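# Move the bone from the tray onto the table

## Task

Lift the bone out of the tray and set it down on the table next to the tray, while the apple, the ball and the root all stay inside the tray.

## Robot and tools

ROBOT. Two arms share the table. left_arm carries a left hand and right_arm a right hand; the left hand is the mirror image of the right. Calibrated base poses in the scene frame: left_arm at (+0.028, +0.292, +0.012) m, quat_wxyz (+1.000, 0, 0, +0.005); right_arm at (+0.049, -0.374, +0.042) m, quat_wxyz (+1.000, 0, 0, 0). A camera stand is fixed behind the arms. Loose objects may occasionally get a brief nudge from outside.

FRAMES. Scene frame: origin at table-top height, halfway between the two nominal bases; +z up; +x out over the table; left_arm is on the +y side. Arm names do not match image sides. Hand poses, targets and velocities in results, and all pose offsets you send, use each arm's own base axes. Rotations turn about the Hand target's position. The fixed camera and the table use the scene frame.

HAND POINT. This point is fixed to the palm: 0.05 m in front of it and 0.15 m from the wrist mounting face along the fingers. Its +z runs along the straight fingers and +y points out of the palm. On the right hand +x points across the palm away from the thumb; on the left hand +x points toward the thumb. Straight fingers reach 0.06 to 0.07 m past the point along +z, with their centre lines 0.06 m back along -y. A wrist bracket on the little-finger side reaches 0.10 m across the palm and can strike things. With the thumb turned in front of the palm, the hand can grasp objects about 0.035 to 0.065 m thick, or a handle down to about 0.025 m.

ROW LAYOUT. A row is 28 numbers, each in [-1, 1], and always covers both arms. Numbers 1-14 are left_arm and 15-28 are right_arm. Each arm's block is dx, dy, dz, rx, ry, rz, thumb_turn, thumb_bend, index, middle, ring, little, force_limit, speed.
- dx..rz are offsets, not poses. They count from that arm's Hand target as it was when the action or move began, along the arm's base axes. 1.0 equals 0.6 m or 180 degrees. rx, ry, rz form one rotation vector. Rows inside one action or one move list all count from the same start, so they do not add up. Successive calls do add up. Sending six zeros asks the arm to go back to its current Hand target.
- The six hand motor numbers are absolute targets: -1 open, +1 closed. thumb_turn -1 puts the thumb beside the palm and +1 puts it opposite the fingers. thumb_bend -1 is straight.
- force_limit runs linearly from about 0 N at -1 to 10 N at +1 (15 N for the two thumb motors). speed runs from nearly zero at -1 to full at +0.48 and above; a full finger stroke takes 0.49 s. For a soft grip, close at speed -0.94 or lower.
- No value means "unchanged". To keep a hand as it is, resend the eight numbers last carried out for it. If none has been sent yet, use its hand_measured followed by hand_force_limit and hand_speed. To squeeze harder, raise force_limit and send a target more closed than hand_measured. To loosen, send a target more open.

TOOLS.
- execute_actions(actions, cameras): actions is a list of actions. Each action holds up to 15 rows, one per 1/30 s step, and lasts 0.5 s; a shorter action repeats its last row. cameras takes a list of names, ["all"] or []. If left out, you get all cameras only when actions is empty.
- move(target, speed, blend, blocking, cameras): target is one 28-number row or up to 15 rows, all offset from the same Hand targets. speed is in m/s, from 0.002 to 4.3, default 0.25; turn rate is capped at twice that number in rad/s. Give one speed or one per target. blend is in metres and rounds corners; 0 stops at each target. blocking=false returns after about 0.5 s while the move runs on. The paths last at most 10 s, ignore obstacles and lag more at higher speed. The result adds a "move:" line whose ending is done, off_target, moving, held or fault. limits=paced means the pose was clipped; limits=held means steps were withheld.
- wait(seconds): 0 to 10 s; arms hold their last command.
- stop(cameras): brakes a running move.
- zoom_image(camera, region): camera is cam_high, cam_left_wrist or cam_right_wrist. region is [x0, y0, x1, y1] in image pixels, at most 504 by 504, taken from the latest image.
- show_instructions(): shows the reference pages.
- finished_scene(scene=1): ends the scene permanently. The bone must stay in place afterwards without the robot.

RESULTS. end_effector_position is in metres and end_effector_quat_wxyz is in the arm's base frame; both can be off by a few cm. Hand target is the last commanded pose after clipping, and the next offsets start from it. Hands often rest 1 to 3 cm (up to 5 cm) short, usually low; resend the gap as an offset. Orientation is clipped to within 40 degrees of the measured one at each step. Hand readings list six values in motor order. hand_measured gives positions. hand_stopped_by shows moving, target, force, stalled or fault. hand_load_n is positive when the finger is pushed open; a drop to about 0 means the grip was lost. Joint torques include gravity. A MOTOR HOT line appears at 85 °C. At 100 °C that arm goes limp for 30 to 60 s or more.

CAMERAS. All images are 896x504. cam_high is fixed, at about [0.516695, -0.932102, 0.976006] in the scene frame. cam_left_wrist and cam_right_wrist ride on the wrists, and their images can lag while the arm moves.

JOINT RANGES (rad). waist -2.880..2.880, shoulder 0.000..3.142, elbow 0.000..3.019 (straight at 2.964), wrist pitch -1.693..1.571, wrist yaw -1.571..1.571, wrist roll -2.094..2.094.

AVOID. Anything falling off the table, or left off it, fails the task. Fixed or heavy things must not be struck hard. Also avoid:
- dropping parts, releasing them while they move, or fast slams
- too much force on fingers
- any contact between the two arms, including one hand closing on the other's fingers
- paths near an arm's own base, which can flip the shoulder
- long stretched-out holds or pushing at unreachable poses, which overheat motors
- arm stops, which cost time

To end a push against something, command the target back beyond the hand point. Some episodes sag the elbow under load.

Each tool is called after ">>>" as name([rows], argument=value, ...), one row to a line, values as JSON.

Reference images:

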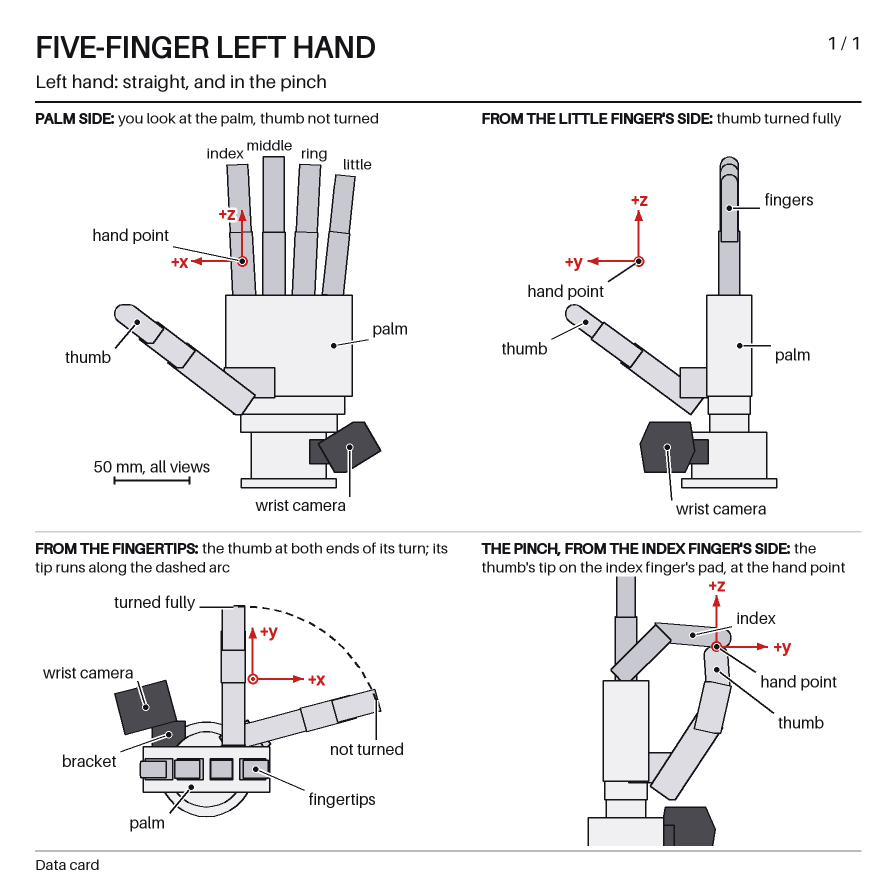

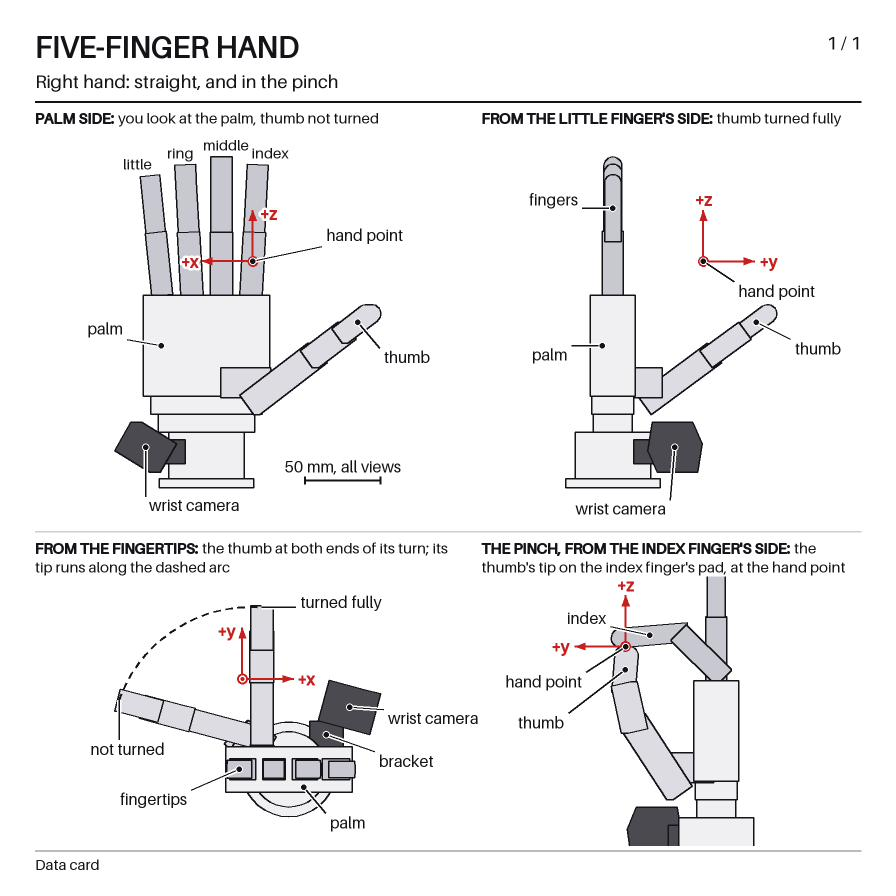

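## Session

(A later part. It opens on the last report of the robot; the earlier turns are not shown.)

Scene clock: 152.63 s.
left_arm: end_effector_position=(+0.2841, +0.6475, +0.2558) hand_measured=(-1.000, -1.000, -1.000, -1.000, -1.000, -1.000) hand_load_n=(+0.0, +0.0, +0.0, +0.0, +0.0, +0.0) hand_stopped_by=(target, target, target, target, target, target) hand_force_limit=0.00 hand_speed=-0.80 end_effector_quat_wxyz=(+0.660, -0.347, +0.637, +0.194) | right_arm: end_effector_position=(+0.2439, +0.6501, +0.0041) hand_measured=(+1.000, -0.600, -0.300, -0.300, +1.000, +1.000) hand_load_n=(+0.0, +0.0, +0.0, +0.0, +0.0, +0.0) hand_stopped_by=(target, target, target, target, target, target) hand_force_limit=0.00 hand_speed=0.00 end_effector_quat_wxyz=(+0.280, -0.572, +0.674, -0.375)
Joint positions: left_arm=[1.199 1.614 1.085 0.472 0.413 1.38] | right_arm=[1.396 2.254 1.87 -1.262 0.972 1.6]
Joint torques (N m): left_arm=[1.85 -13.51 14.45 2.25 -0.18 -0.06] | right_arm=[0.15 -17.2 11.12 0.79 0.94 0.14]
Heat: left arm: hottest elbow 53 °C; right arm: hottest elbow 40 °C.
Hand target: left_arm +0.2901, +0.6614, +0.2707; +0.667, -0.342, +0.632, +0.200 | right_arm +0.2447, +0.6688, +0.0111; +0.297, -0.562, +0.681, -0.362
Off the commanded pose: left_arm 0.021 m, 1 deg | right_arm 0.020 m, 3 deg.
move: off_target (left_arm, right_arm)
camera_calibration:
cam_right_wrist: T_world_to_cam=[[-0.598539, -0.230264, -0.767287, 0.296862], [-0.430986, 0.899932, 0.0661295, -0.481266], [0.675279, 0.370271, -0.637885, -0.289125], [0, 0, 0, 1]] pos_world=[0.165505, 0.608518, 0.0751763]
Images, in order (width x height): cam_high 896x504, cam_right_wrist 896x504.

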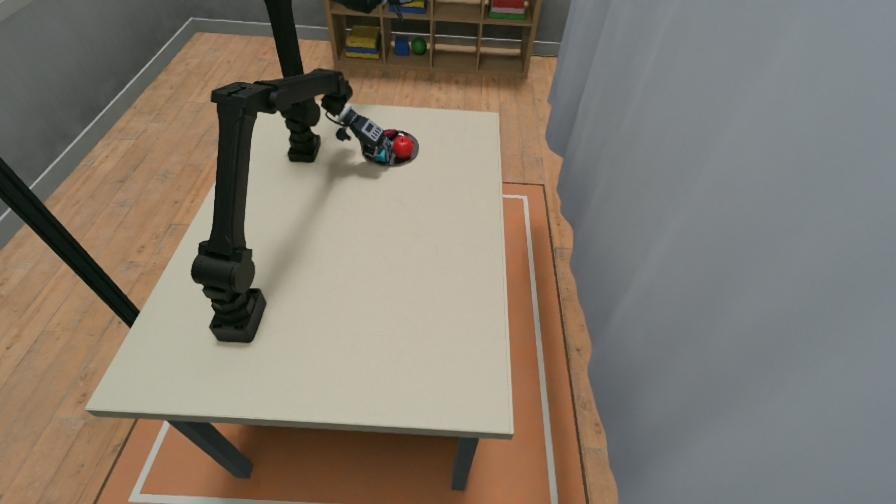

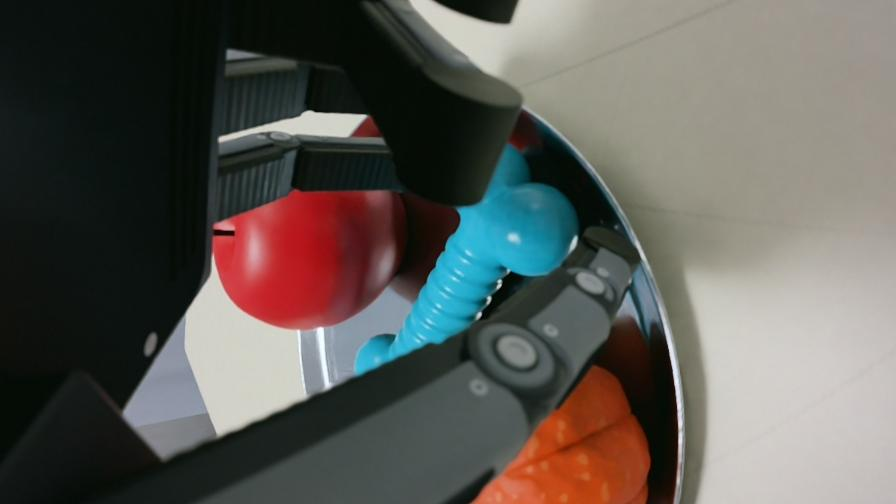

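>>> move(target=[0,0,0,0,0,0,-1,-1,-1,-1,-1,-1,0,-0.8,-0.0018,-0.001,-0.0283,0,0,0,1,-0.6,-0.3,-0.3,1,1,0,0], speed=0.08, cameras=["cam_high","cam_right_wrist"])

>>> zoom_image(camera="cam_high", region=[350, 110, 430, 174])

>>> zoom_image(camera="cam_right_wrist", region=[340, 50, 740, 450])

Scene clock: 155.50 s.
left_arm: end_effector_position=(+0.2841, +0.6475, +0.2558) hand_measured=(-1.000, -1.000, -1.000, -1.000, -1.000, -1.000) hand_load_n=(+0.0, +0.0, +0.0, +0.0, +0.0, +0.0) hand_stopped_by=(target, target, target, target, target, target) hand_force_limit=0.00 hand_speed=-0.80 end_effector_quat_wxyz=(+0.660, -0.347, +0.637, +0.194) | right_arm: end_effector_position=(+0.2454, +0.6560, -0.0053) hand_measured=(+1.000, -0.600, -0.300, -0.300, +1.000, +1.000) hand_load_n=(+0.0, +0.0, +0.0, +0.0, +0.0, +0.0) hand_stopped_by=(target, target, target, target, target, target) hand_force_limit=0.00 hand_speed=0.00 end_effector_quat_wxyz=(+0.287, -0.567, +0.677, -0.370)
Joint positions: left_arm=[1.199 1.614 1.085 0.472 0.413 1.38] | right_arm=[1.396 2.269 1.87 -1.229 0.974 1.603]
Joint torques (N m): left_arm=[1.79 -13.45 14.45 2.25 -0.18 -0.06] | right_arm=[0.21 -17.32 9.85 0.72 0.85 0.14]
Heat: left arm: hottest elbow 53 °C; right arm: hottest elbow 40 °C.
Hand target: left_arm +0.2901, +0.6614, +0.2707; +0.667, -0.342, +0.632, +0.200 | right_arm +0.2437, +0.6682, -0.0059; +0.297, -0.562, +0.681, -0.362
Off the commanded pose: left_arm 0.021 m, 1 deg | right_arm 0.012 m, 2 deg.
move: off_target (left_arm, right_arm)
camera_calibration:
cam_right_wrist: T_world_to_cam=[[-0.594303, -0.213431, -0.775403, 0.279737], [-0.429662, 0.899279, 0.0817837, -0.485104], [0.679848, 0.381766, -0.626148, -0.30697], [0, 0, 0, 1]] pos_world=[0.166511, 0.613139, 0.064374]
Images, in order (width x height): cam_high 896x504, cam_right_wrist 896x504.

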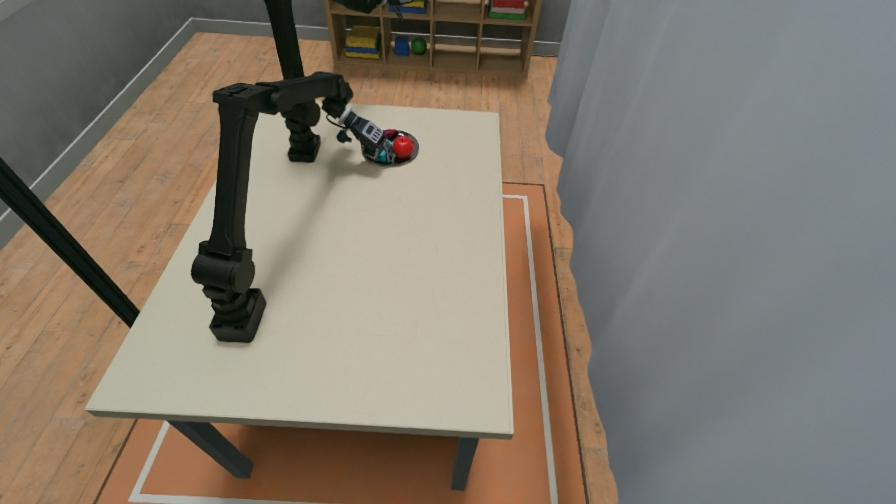

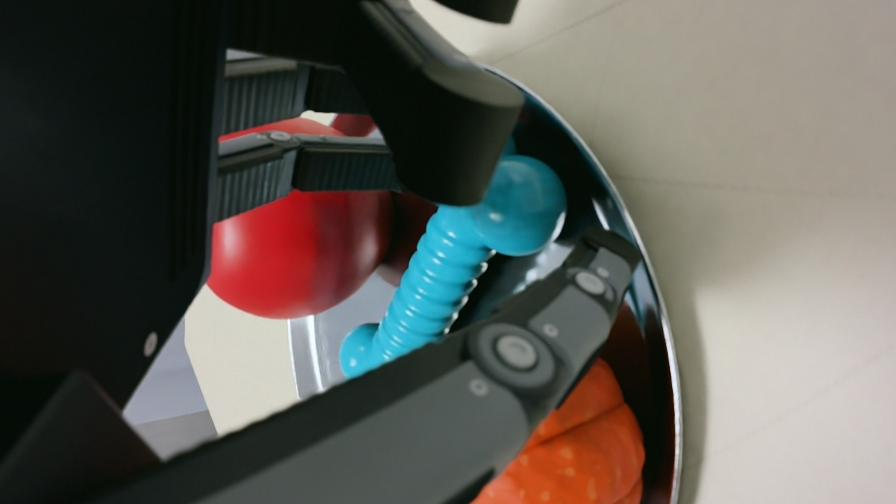

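Scaled by 6.300 from the camera's 896x504 image, which has a finer 1280x720 frame.

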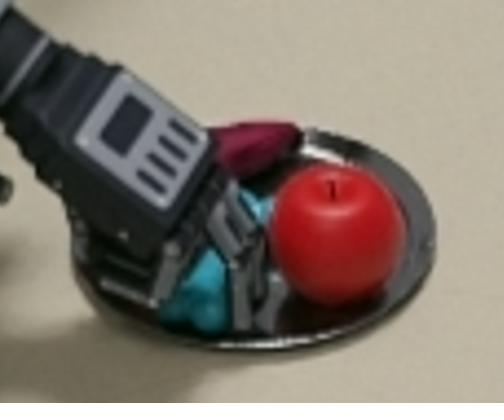

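Scaled by 1.260 from the camera's 896x504 image, which has a finer 1280x720 frame.

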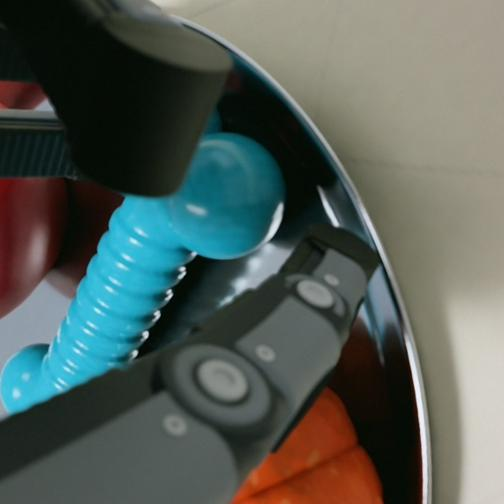

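>>> move([
  [0,0,0,0,0,0,-1,-1,-1,-1,-1,-1,0,-0.8,0,0,0.05,0,0,0,1,-0.6,-0.3,-0.3,1,1,0,0],
  [0,0,0,0,0,0,-1,-1,-1,-1,-1,-1,0,-0.8,0,0,0.05,-0.0107,-0.0488,0,1,-0.6,-0.3,-0.3,1,1,0,0],
], speed=0.12, blend=[0.01,0], cameras=["cam_high","cam_right_wrist"])

>>> zoom_image(camera="cam_high", region=[350, 110, 430, 174])

>>> zoom_image(camera="cam_right_wrist", region=[340, 50, 740, 450])

Scene clock: 170.90 s.
left_arm: end_effector_position=(+0.2841, +0.6475, +0.2558) hand_measured=(-1.000, -1.000, -1.000, -1.000, -1.000, -1.000) hand_load_n=(+0.5, +0.0, +0.0, +0.0, +0.0, +0.0) hand_stopped_by=(target, target, target, target, target, target) hand_force_limit=0.00 hand_speed=-0.80 end_effector_quat_wxyz=(+0.660, -0.347, +0.637, +0.194) | right_arm: end_effector_position=(+0.2446, +0.6501, +0.0130) hand_measured=(+1.000, -0.600, -0.300, -0.300, +1.000, +1.000) hand_load_n=(+0.0, +0.0, +0.0, +0.0, +0.0, +0.0) hand_stopped_by=(target, target, target, target, target, target) hand_force_limit=0.00 hand_speed=0.00 end_effector_quat_wxyz=(+0.326, -0.546, +0.644, -0.425)
Joint positions: left_arm=[1.199 1.614 1.085 0.472 0.413 1.38] | right_arm=[1.431 2.283 1.884 -1.328 1.125 1.694]
Joint torques (N m): left_arm=[1.79 -13.51 14.46 2.26 -0.18 -0.06] | right_arm=[0.38 -17.49 12.12 -0.31 1.05 0.15]
Heat: left arm: hottest elbow 54 °C; right arm: hottest elbow 40 °C.
Hand target: left_arm +0.2901, +0.6614, +0.2707; +0.667, -0.342, +0.632, +0.200 | right_arm +0.2436, +0.6683, +0.0241; +0.339, -0.538, +0.650, -0.416
Off the commanded pose: left_arm 0.021 m, 1 deg | right_arm 0.021 m, 2 deg.
move: off_target (left_arm, right_arm)
camera_calibration:
cam_right_wrist: T_world_to_cam=[[-0.47192, -0.251392, -0.845041, 0.28793], [-0.439012, 0.898211, -0.0220407, -0.477319], [0.764566, 0.360581, -0.534247, -0.300875], [0, 0, 0, 1]] pos_world=[0.15637, 0.609606, 0.07205]
Images, in order (width x height): cam_high 896x504, cam_right_wrist 896x504.

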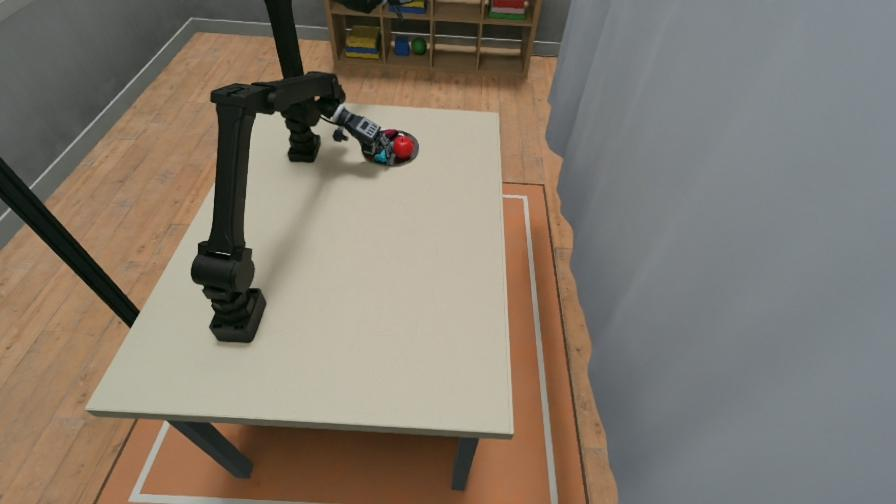

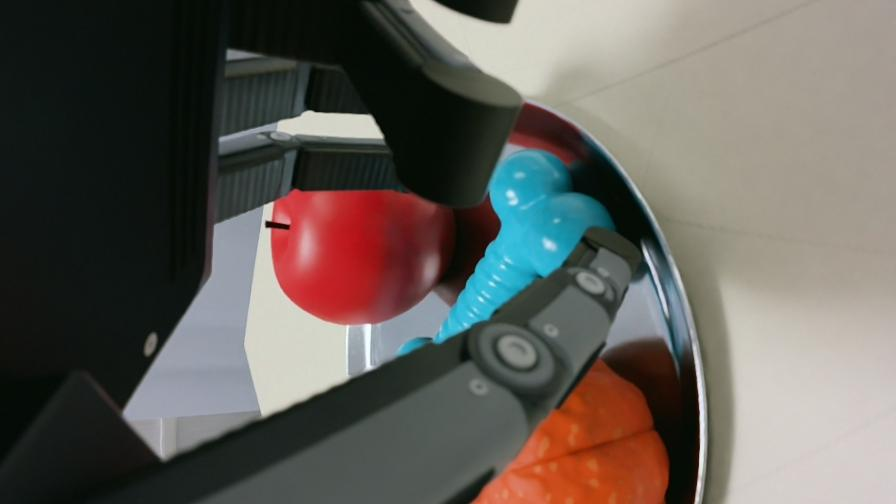

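Scaled by 6.300 from the camera's 896x504 image, which has a finer 1280x720 frame.

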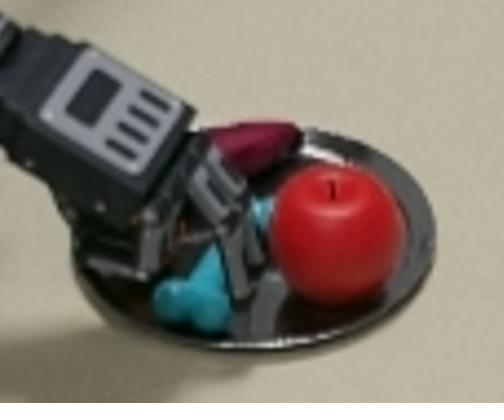

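Scaled by 1.260 from the camera's 896x504 image, which has a finer 1280x720 frame.

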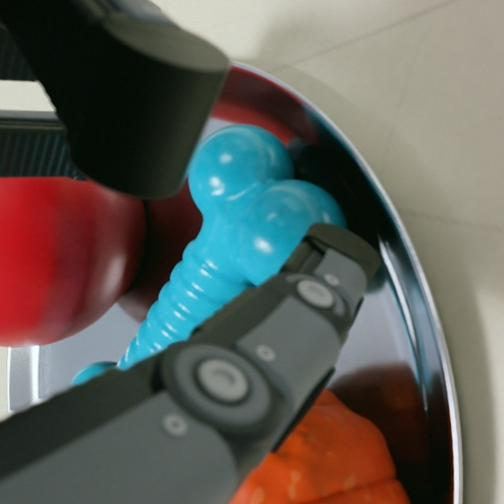

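>>> move(target=[0,0,0,0,0,0,-1,-1,-1,-1,-1,-1,0,-0.8,0.0002,0.0083,-0.0333,0,0,0,1,-0.5,-0.3,-0.3,1,1,0,0], speed=0.08, cameras=["cam_high","cam_right_wrist"])

>>> zoom_image(camera="cam_high", region=[350, 110, 430, 174])

>>> zoom_image(camera="cam_right_wrist", region=[340, 50, 740, 450])

Scene clock: 178.37 s.
left_arm: end_effector_position=(+0.2841, +0.6475, +0.2558) hand_measured=(-1.000, -1.000, -1.000, -1.000, -1.000, -1.000) hand_load_n=(+0.0, +0.0, +0.0, +0.0, +0.0, +0.0) hand_stopped_by=(target, target, target, target, target, target) hand_force_limit=0.00 hand_speed=-0.80 end_effector_quat_wxyz=(+0.660, -0.347, +0.637, +0.194) | right_arm: end_effector_position=(+0.2455, +0.6511, -0.0045) hand_measured=(+1.000, -0.500, -0.300, -0.300, +1.000, +1.000) hand_load_n=(+0.0, +0.0, +0.0, +0.0, +0.0, +0.0) hand_stopped_by=(target, target, target, target, target, target) hand_force_limit=0.00 hand_speed=0.00 end_effector_quat_wxyz=(+0.321, -0.548, +0.640, -0.432)
Joint positions: left_arm=[1.199 1.614 1.085 0.472 0.413 1.38] | right_arm=[1.431 2.318 1.898 -1.328 1.129 1.698]
Joint torques (N m): left_arm=[1.9 -13.45 14.46 2.28 -0.18 -0.06] | right_arm=[0.56 -17.55 11.95 0.44 0.85 0.15]
Motor temperatures (°C): left_arm=[33 33 55 27 29 27] | right_arm=[31 32 40 28 32 30]
Heat: left arm: hottest elbow 55 °C; right arm: hottest elbow 40 °C.
Hand target: left_arm +0.2901, +0.6614, +0.2707; +0.667, -0.342, +0.632, +0.200 | right_arm +0.2437, +0.6733, +0.0043; +0.339, -0.538, +0.650, -0.416
Off the commanded pose: left_arm 0.021 m, 1 deg | right_arm 0.024 m, 3 deg.
move: off_target (left_arm, right_arm)
camera_calibration:
cam_right_wrist: T_world_to_cam=[[-0.470194, -0.265805, -0.841585, 0.282743], [-0.437886, 0.898183, -0.0390331, -0.478523], [0.766272, 0.350165, -0.538713, -0.304808], [0, 0, 0, 1]] pos_world=[0.156971, 0.611689, 0.0550699]
Images, in order (width x height): cam_high 896x504, cam_right_wrist 896x504.

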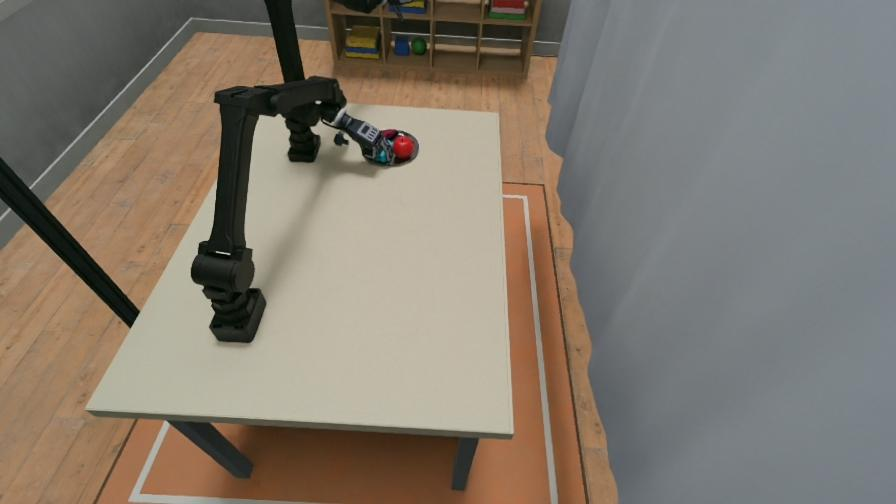

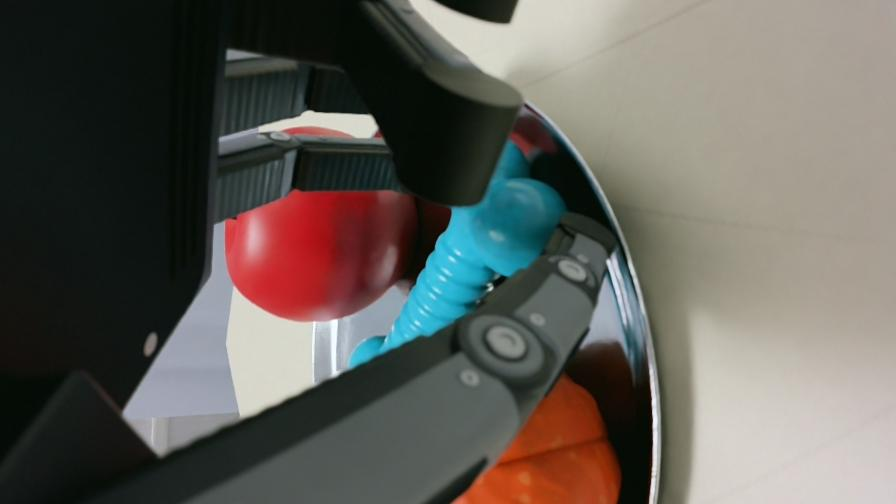

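Scaled by 6.300 from the camera's 896x504 image, which has a finer 1280x720 frame.

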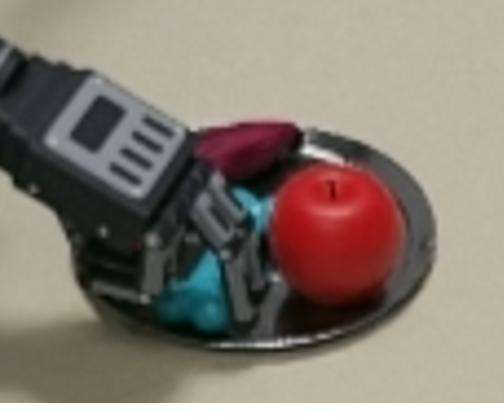

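Scaled by 1.260 from the camera's 896x504 image, which has a finer 1280x720 frame.

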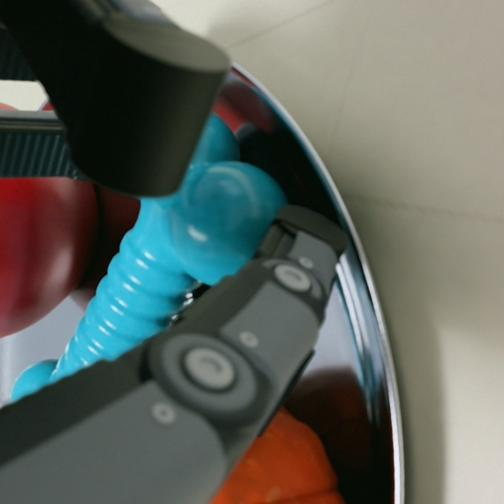

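>>> move(target=[0,0,0,0,0,0,-1,-1,-1,-1,-1,-1,0,-0.8,0,0.005,-0.0117,0,0,0,1,-0.5,-0.3,-0.3,1,1,0,0], speed=0.05, cameras=["cam_right_wrist"])

>>> zoom_image(camera="cam_right_wrist", region=[340, 50, 740, 450])

Scene clock: 185.03 s.
left_arm: end_effector_position=(+0.2841, +0.6475, +0.2558) hand_measured=(-1.000, -1.000, -1.000, -1.000, -1.000, -1.000) hand_load_n=(+0.0, +0.0, +0.0, +0.0, +0.0, +0.0) hand_stopped_by=(target, target, target, target, target, target) hand_force_limit=0.00 hand_speed=-0.80 end_effector_quat_wxyz=(+0.660, -0.347, +0.637, +0.194) | right_arm: end_effector_position=(+0.2461, +0.6548, -0.0087) hand_measured=(+1.000, -0.500, -0.300, -0.300, +1.000, +1.000) hand_load_n=(+0.0, -0.5, +0.0, +0.0, +0.0, +0.0) hand_stopped_by=(target, target, target, target, target, target) hand_force_limit=0.00 hand_speed=0.00 end_effector_quat_wxyz=(+0.323, -0.547, +0.642, -0.431)
Joint positions: left_arm=[1.199 1.614 1.085 0.472 0.413 1.38] | right_arm=[1.431 2.332 1.913 -1.326 1.129 1.701]
Joint torques (N m): left_arm=[1.96 -13.45 14.45 2.25 -0.18 -0.06] | right_arm=[0.44 -17.67 11.79 0.53 0.85 0.13]
Motor temperatures (°C): left_arm=[33 33 55 27 29 27] | right_arm=[30 33 41 28 32 30]
Heat: left arm: hottest elbow 55 °C; right arm: hottest elbow 41 °C.
Hand target: left_arm +0.2901, +0.6614, +0.2707; +0.667, -0.342, +0.632, +0.200 | right_arm +0.2437, +0.6763, -0.0027; +0.339, -0.538, +0.650, -0.416
Off the commanded pose: left_arm 0.021 m, 1 deg | right_arm 0.022 m, 3 deg.
move: off_target (left_arm, right_arm)
camera_calibration:
cam_right_wrist: T_world_to_cam=[[-0.469801, -0.261279, -0.84322, 0.277298], [-0.436644, 0.898943, -0.035269, -0.482571], [0.767222, 0.351618, -0.53641, -0.31009], [0, 0, 0, 1]] pos_world=[0.157471, 0.615289, 0.0504683]
Images, in order (width x height): cam_right_wrist 896x504.

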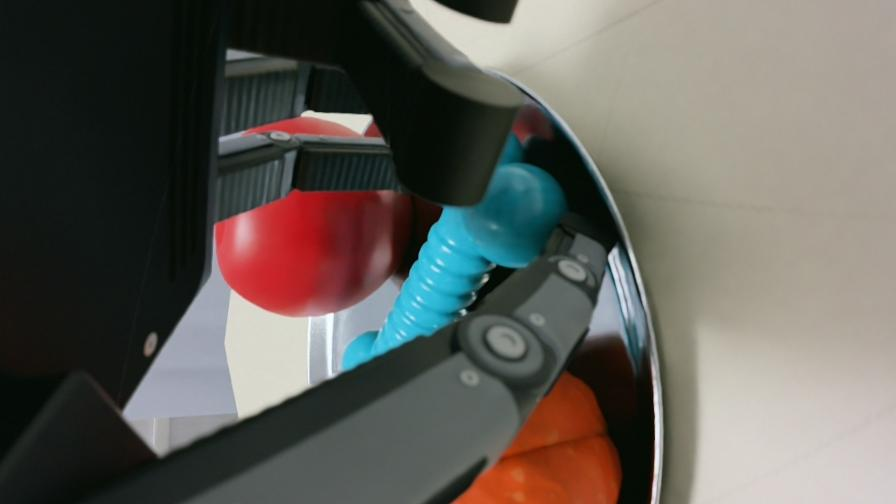

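Scaled by 1.260 from the camera's 896x504 image, which has a finer 1280x720 frame.

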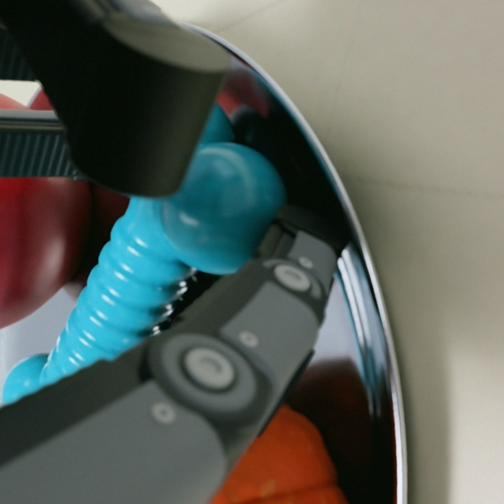

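>>> move(target=[0,0,0,0,0,0,-1,-1,-1,-1,-1,-1,0,-0.8,0,0,0,0,0,0,1,-0.4,0.2,0.2,1,1,-0.5,-0.9], speed=0.05, cameras=["cam_high","cam_right_wrist"])

>>> zoom_image(camera="cam_right_wrist", region=[340, 50, 740, 450])

>>> zoom_image(camera="cam_high", region=[350, 110, 430, 174])

Scene clock: 190.40 s.
left_arm: end_effector_position=(+0.2841, +0.6475, +0.2558) hand_measured=(-1.000, -1.000, -1.000, -1.000, -1.000, -1.000) hand_load_n=(+0.0, +0.0, +0.0, +0.0, +0.0, +0.0) hand_stopped_by=(target, target, target, target, target, target) hand_force_limit=0.00 hand_speed=-0.80 end_effector_quat_wxyz=(+0.660, -0.347, +0.637, +0.194) | right_arm: end_effector_position=(+0.2460, +0.6545, -0.0105) hand_measured=(+1.000, -0.436, -0.152, -0.190, +1.000, +1.000) hand_load_n=(+1.0, +5.0, +2.5, +3.5, +0.0, +0.0) hand_stopped_by=(target, force, force, force, target, target) hand_force_limit=-0.50 hand_speed=-0.90 end_effector_quat_wxyz=(+0.322, -0.547, +0.641, -0.431)
Joint positions: left_arm=[1.199 1.614 1.085 0.472 0.413 1.38] | right_arm=[1.431 2.335 1.913 -1.326 1.129 1.702]
Joint torques (N m): left_arm=[1.9 -13.51 14.46 2.26 -0.17 -0.06] | right_arm=[0.67 -17.67 11.79 0.51 0.84 0.13]
Motor temperatures (°C): left_arm=[33 33 55 27 29 27] | right_arm=[30 33 41 28 32 30]
Heat: left arm: hottest elbow 55 °C; right arm: hottest elbow 41 °C.
Hand target: left_arm +0.2901, +0.6614, +0.2707; +0.667, -0.342, +0.632, +0.200 | right_arm +0.2437, +0.6763, -0.0028; +0.339, -0.538, +0.650, -0.416
Off the commanded pose: left_arm 0.021 m, 1 deg | right_arm 0.023 m, 3 deg.
move: off_target (left_arm, right_arm)
camera_calibration:
cam_right_wrist: T_world_to_cam=[[-0.470091, -0.263215, -0.842456, 0.277049], [-0.436561, 0.898903, -0.0372504, -0.482382], [0.767091, 0.350272, -0.537476, -0.309899], [0, 0, 0, 1]] pos_world=[0.15737, 0.615087, 0.0488695]
Images, in order (width x height): cam_high 896x504, cam_right_wrist 896x504.

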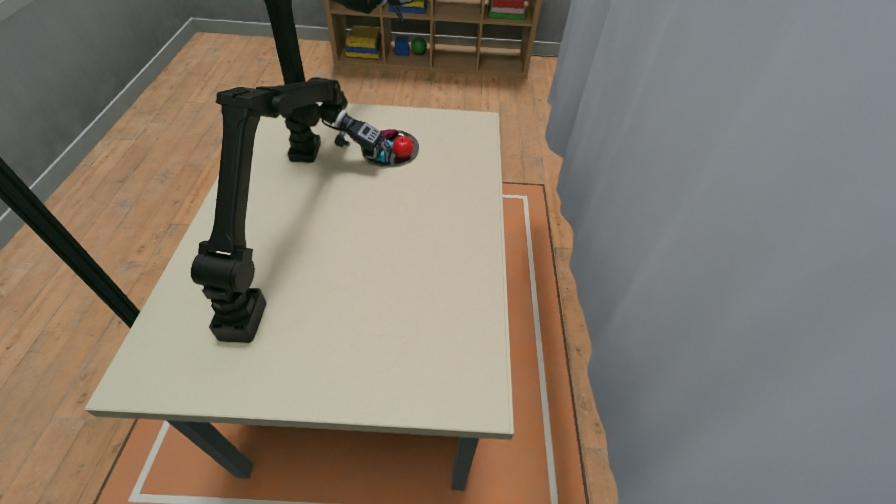

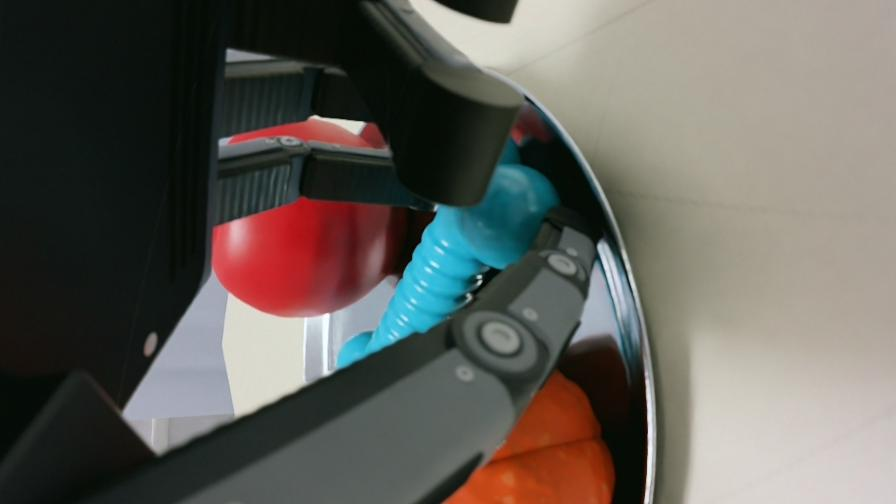

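Scaled by 1.260 from the camera's 896x504 image, which has a finer 1280x720 frame.

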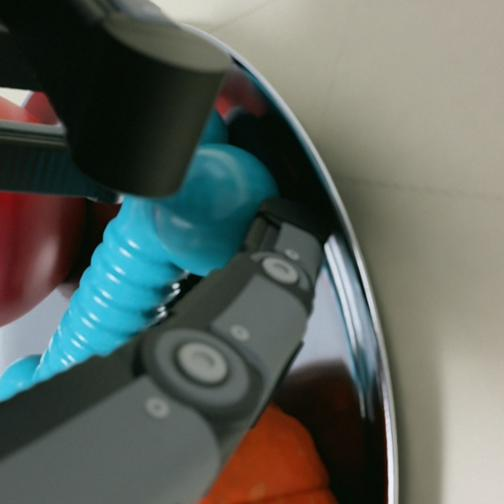

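Scaled by 6.300 from the camera's 896x504 image, which has a finer 1280x720 frame.

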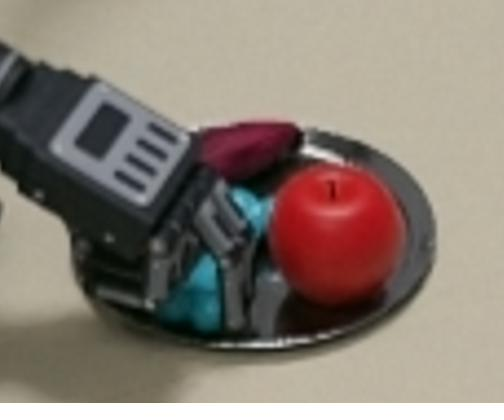

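>>> move(target=[0,0,0,0,0,0,-1,-1,-1,-1,-1,-1,0,-0.8,0,0,0.0833,0,0,0,1,-0.4,0.2,0.2,1,1,-0.5,-0.9], speed=0.08, cameras=["cam_high","cam_right_wrist"])

>>> zoom_image(camera="cam_high", region=[350, 110, 430, 174])

Scene clock: 193.37 s.
left_arm: end_effector_position=(+0.2841, +0.6475, +0.2558) hand_measured=(-1.000, -1.000, -1.000, -1.000, -1.000, -1.000) hand_load_n=(+0.0, +0.5, +0.0, +0.0, +0.0, +0.0) hand_stopped_by=(target, target, target, target, target, target) hand_force_limit=0.00 hand_speed=-0.80 end_effector_quat_wxyz=(+0.660, -0.347, +0.637, +0.194) | right_arm: end_effector_position=(+0.2456, +0.6526, +0.0081) hand_measured=(+1.000, -0.436, -0.152, -0.190, +1.000, +1.000) hand_load_n=(+0.0, +4.0, +1.0, +4.0, +0.0, +0.0) hand_stopped_by=(target, force, force, force, target, target) hand_force_limit=-0.50 hand_speed=-0.90 end_effector_quat_wxyz=(+0.314, -0.552, +0.636, -0.438)
Joint positions: left_arm=[1.199 1.614 1.085 0.472 0.413 1.38] | right_arm=[1.431 2.323 1.943 -1.394 1.129 1.702]
Joint torques (N m): left_arm=[1.85 -13.45 14.43 2.26 -0.18 -0.05] | right_arm=[0.38 -20.84 12.33 -0.46 0.87 0.12]
Motor temperatures (°C): left_arm=[33 33 55 27 29 27] | right_arm=[30 33 41 28 32 30]
Heat: left arm: hottest elbow 55 °C; right arm: hottest elbow 41 °C.
Hand target: left_arm +0.2901, +0.6614, +0.2707; +0.667, -0.342, +0.632, +0.200 | right_arm +0.2437, +0.6762, +0.0471; +0.339, -0.538, +0.650, -0.416
Off the commanded pose: left_arm 0.021 m, 1 deg | right_arm 0.046 m, 4 deg.
move: off_target (left_arm, right_arm)
camera_calibration:
cam_right_wrist: T_world_to_cam=[[-0.473739, -0.284298, -0.833514, 0.306609], [-0.436631, 0.897766, -0.0580477, -0.479256], [0.764804, 0.336439, -0.54944, -0.289319], [0, 0, 0, 1]] pos_world=[0.157267, 0.614766, 0.0687801]
Images, in order (width x height): cam_high 896x504, cam_right_wrist 896x504.

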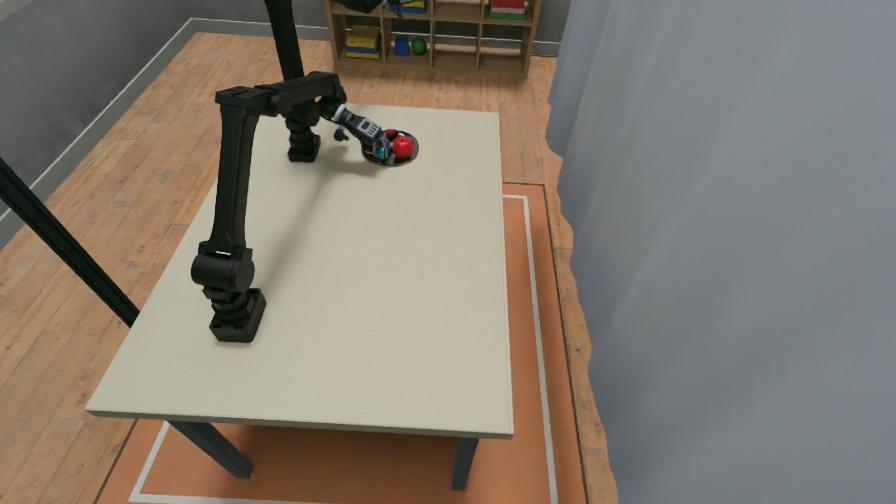

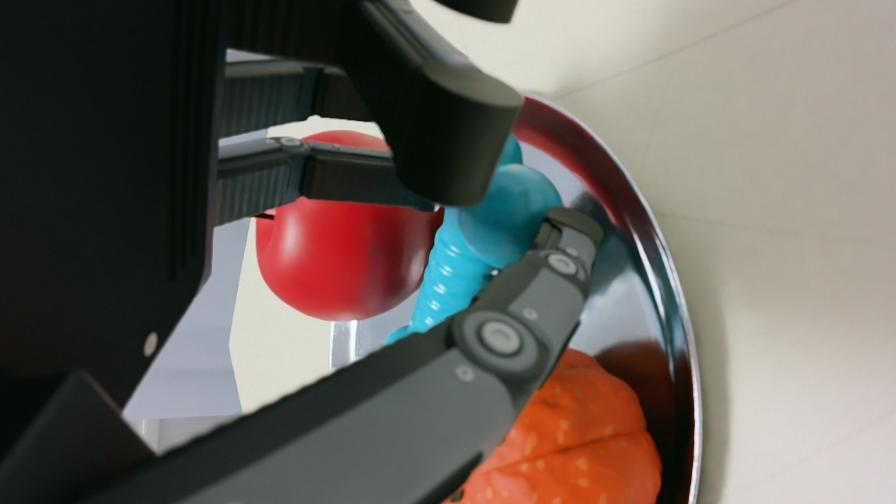

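Scaled by 6.300 from the camera's 896x504 image, which has a finer 1280x720 frame.

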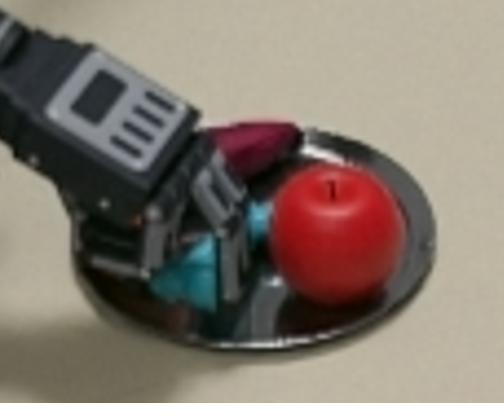

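>>> move(target=[0,0,0,0,0,0,-1,-1,-1,-1,-1,-1,0,-0.8,0,0,0,0,0,0,1,-0.3,0.3,0.3,1,1,-0.3,-0.9], speed=0.08, cameras=["cam_right_wrist"])

Scene clock: 198.90 s.
left_arm: end_effector_position=(+0.2841, +0.6475, +0.2558) hand_measured=(-1.000, -1.000, -1.000, -1.000, -1.000, -1.000) hand_load_n=(+0.0, +0.0, +0.0, +0.0, +0.0, +0.0) hand_stopped_by=(target, target, target, target, target, target) hand_force_limit=0.00 hand_speed=-0.80 end_effector_quat_wxyz=(+0.660, -0.347, +0.637, +0.194) | right_arm: end_effector_position=(+0.2456, +0.6526, +0.0080) hand_measured=(+1.000, -0.434, -0.136, -0.190, +1.000, +1.000) hand_load_n=(-0.5, +6.0, +3.5, +3.5, +0.0, +0.0) hand_stopped_by=(target, force, force, force, target, target) hand_force_limit=-0.30 hand_speed=-0.90 end_effector_quat_wxyz=(+0.313, -0.552, +0.636, -0.438)
Joint positions: left_arm=[1.199 1.614 1.085 0.472 0.413 1.38] | right_arm=[1.431 2.323 1.943 -1.394 1.128 1.702]
Joint torques (N m): left_arm=[1.9 -13.45 14.46 2.25 -0.18 -0.06] | right_arm=[0.38 -21.01 12.33 -0.4 0.88 0.12]
Motor temperatures (°C): left_arm=[33 33 56 27 29 27] | right_arm=[30 34 41 28 32 30]
Heat: left arm: hottest elbow 56 °C; right arm: hottest elbow 41 °C.
Hand target: left_arm +0.2901, +0.6614, +0.2707; +0.667, -0.342, +0.632, +0.200 | right_arm +0.2437, +0.6762, +0.0470; +0.339, -0.538, +0.650, -0.416
Off the commanded pose: left_arm 0.021 m, 1 deg | right_arm 0.046 m, 4 deg.
move: off_target (left_arm, right_arm)
camera_calibration:
cam_right_wrist: T_world_to_cam=[[-0.474073, -0.284536, -0.833243, 0.306789], [-0.436617, 0.897766, -0.0581563, -0.47925], [0.764605, 0.336238, -0.54984, -0.289136], [0, 0, 0, 1]] pos_world=[0.157266, 0.614765, 0.0687794]
Images, in order (width x height): cam_right_wrist 896x504.

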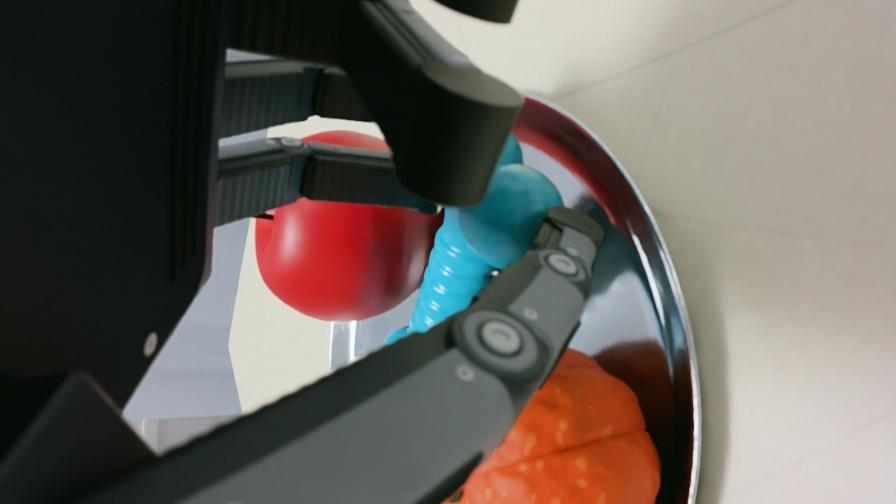

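>>> move([
  [0,0,0,0,0,0,-1,-1,-1,-1,-1,-1,0,-0.8,0,0,0.1,0,0,0,1,-0.3,0.3,0.3,1,1,-0.3,-0.9],
  [0,0,0,0,0,0,-1,-1,-1,-1,-1,-1,0,-0.8,0,-0.05,0.2,0,0,0,1,-0.3,0.3,0.3,1,1,-0.3,-0.9],
], speed=0.1, blend=[0.02,0], cameras=["cam_high","cam_right_wrist"])

>>> zoom_image(camera="cam_high", region=[340, 90, 440, 170])

Scene clock: 202.67 s.
left_arm: end_effector_position=(+0.2841, +0.6475, +0.2558) hand_measured=(-1.000, -1.000, -1.000, -1.000, -1.000, -1.000) hand_load_n=(+0.0, +0.0, -0.5, -0.5, +0.0, +0.0) hand_stopped_by=(target, target, target, target, target, target) hand_force_limit=0.00 hand_speed=-0.80 end_effector_quat_wxyz=(+0.660, -0.347, +0.637, +0.194) | right_arm: end_effector_position=(+0.2436, +0.6395, +0.1406) hand_measured=(+1.000, -0.434, -0.136, -0.190, +1.000, +1.000) hand_load_n=(+0.0, +6.0, +3.5, +3.5, +0.0, +0.0) hand_stopped_by=(target, force, force, force, target, target) hand_force_limit=-0.30 hand_speed=-0.90 end_effector_quat_wxyz=(+0.326, -0.544, +0.644, -0.427)
Joint positions: left_arm=[1.199 1.614 1.085 0.472 0.413 1.38] | right_arm=[1.431 2.149 1.994 -1.579 1.127 1.702]
Joint torques (N m): left_arm=[1.79 -13.45 14.43 2.26 -0.18 -0.06] | right_arm=[-0.21 -19.49 10.92 -0.27 0.99 0.01]
Motor temperatures (°C): left_arm=[33 33 56 27 29 27] | right_arm=[30 34 41 28 32 30]
Heat: left arm: hottest elbow 56 °C; right arm: hottest elbow 41 °C.
Hand target: left_arm +0.2901, +0.6614, +0.2707; +0.667, -0.342, +0.632, +0.200 | right_arm +0.2437, +0.6461, +0.1672; +0.339, -0.538, +0.650, -0.416
Off the commanded pose: left_arm 0.021 m, 1 deg | right_arm 0.027 m, 2 deg.
move: off_target (left_arm, right_arm)
camera_calibration:
cam_right_wrist: T_world_to_cam=[[-0.47001, -0.250357, -0.846411, 0.391577], [-0.436218, 0.899525, -0.0238366, -0.46669], [0.767336, 0.358016, -0.531996, -0.227545], [0, 0, 0, 1]] pos_world=[0.15507, 0.599299, 0.199258]
Images, in order (width x height): cam_high 896x504, cam_right_wrist 896x504.

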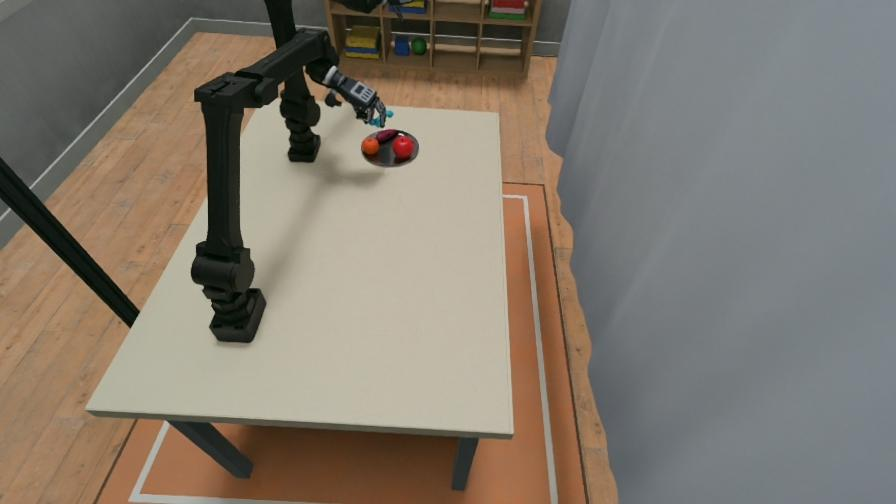

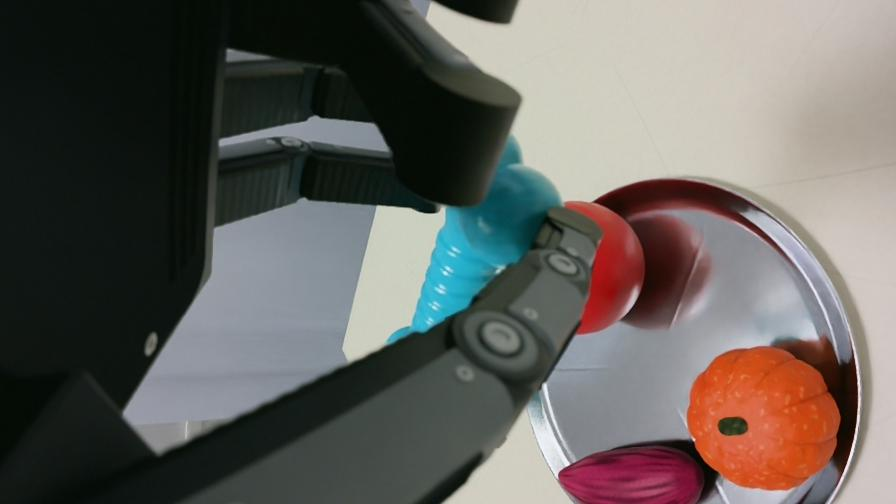

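Scaled by 5.040 from the camera's 896x504 image, which has a finer 1280x720 frame.

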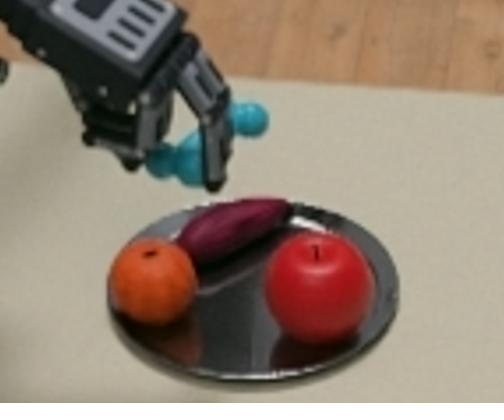

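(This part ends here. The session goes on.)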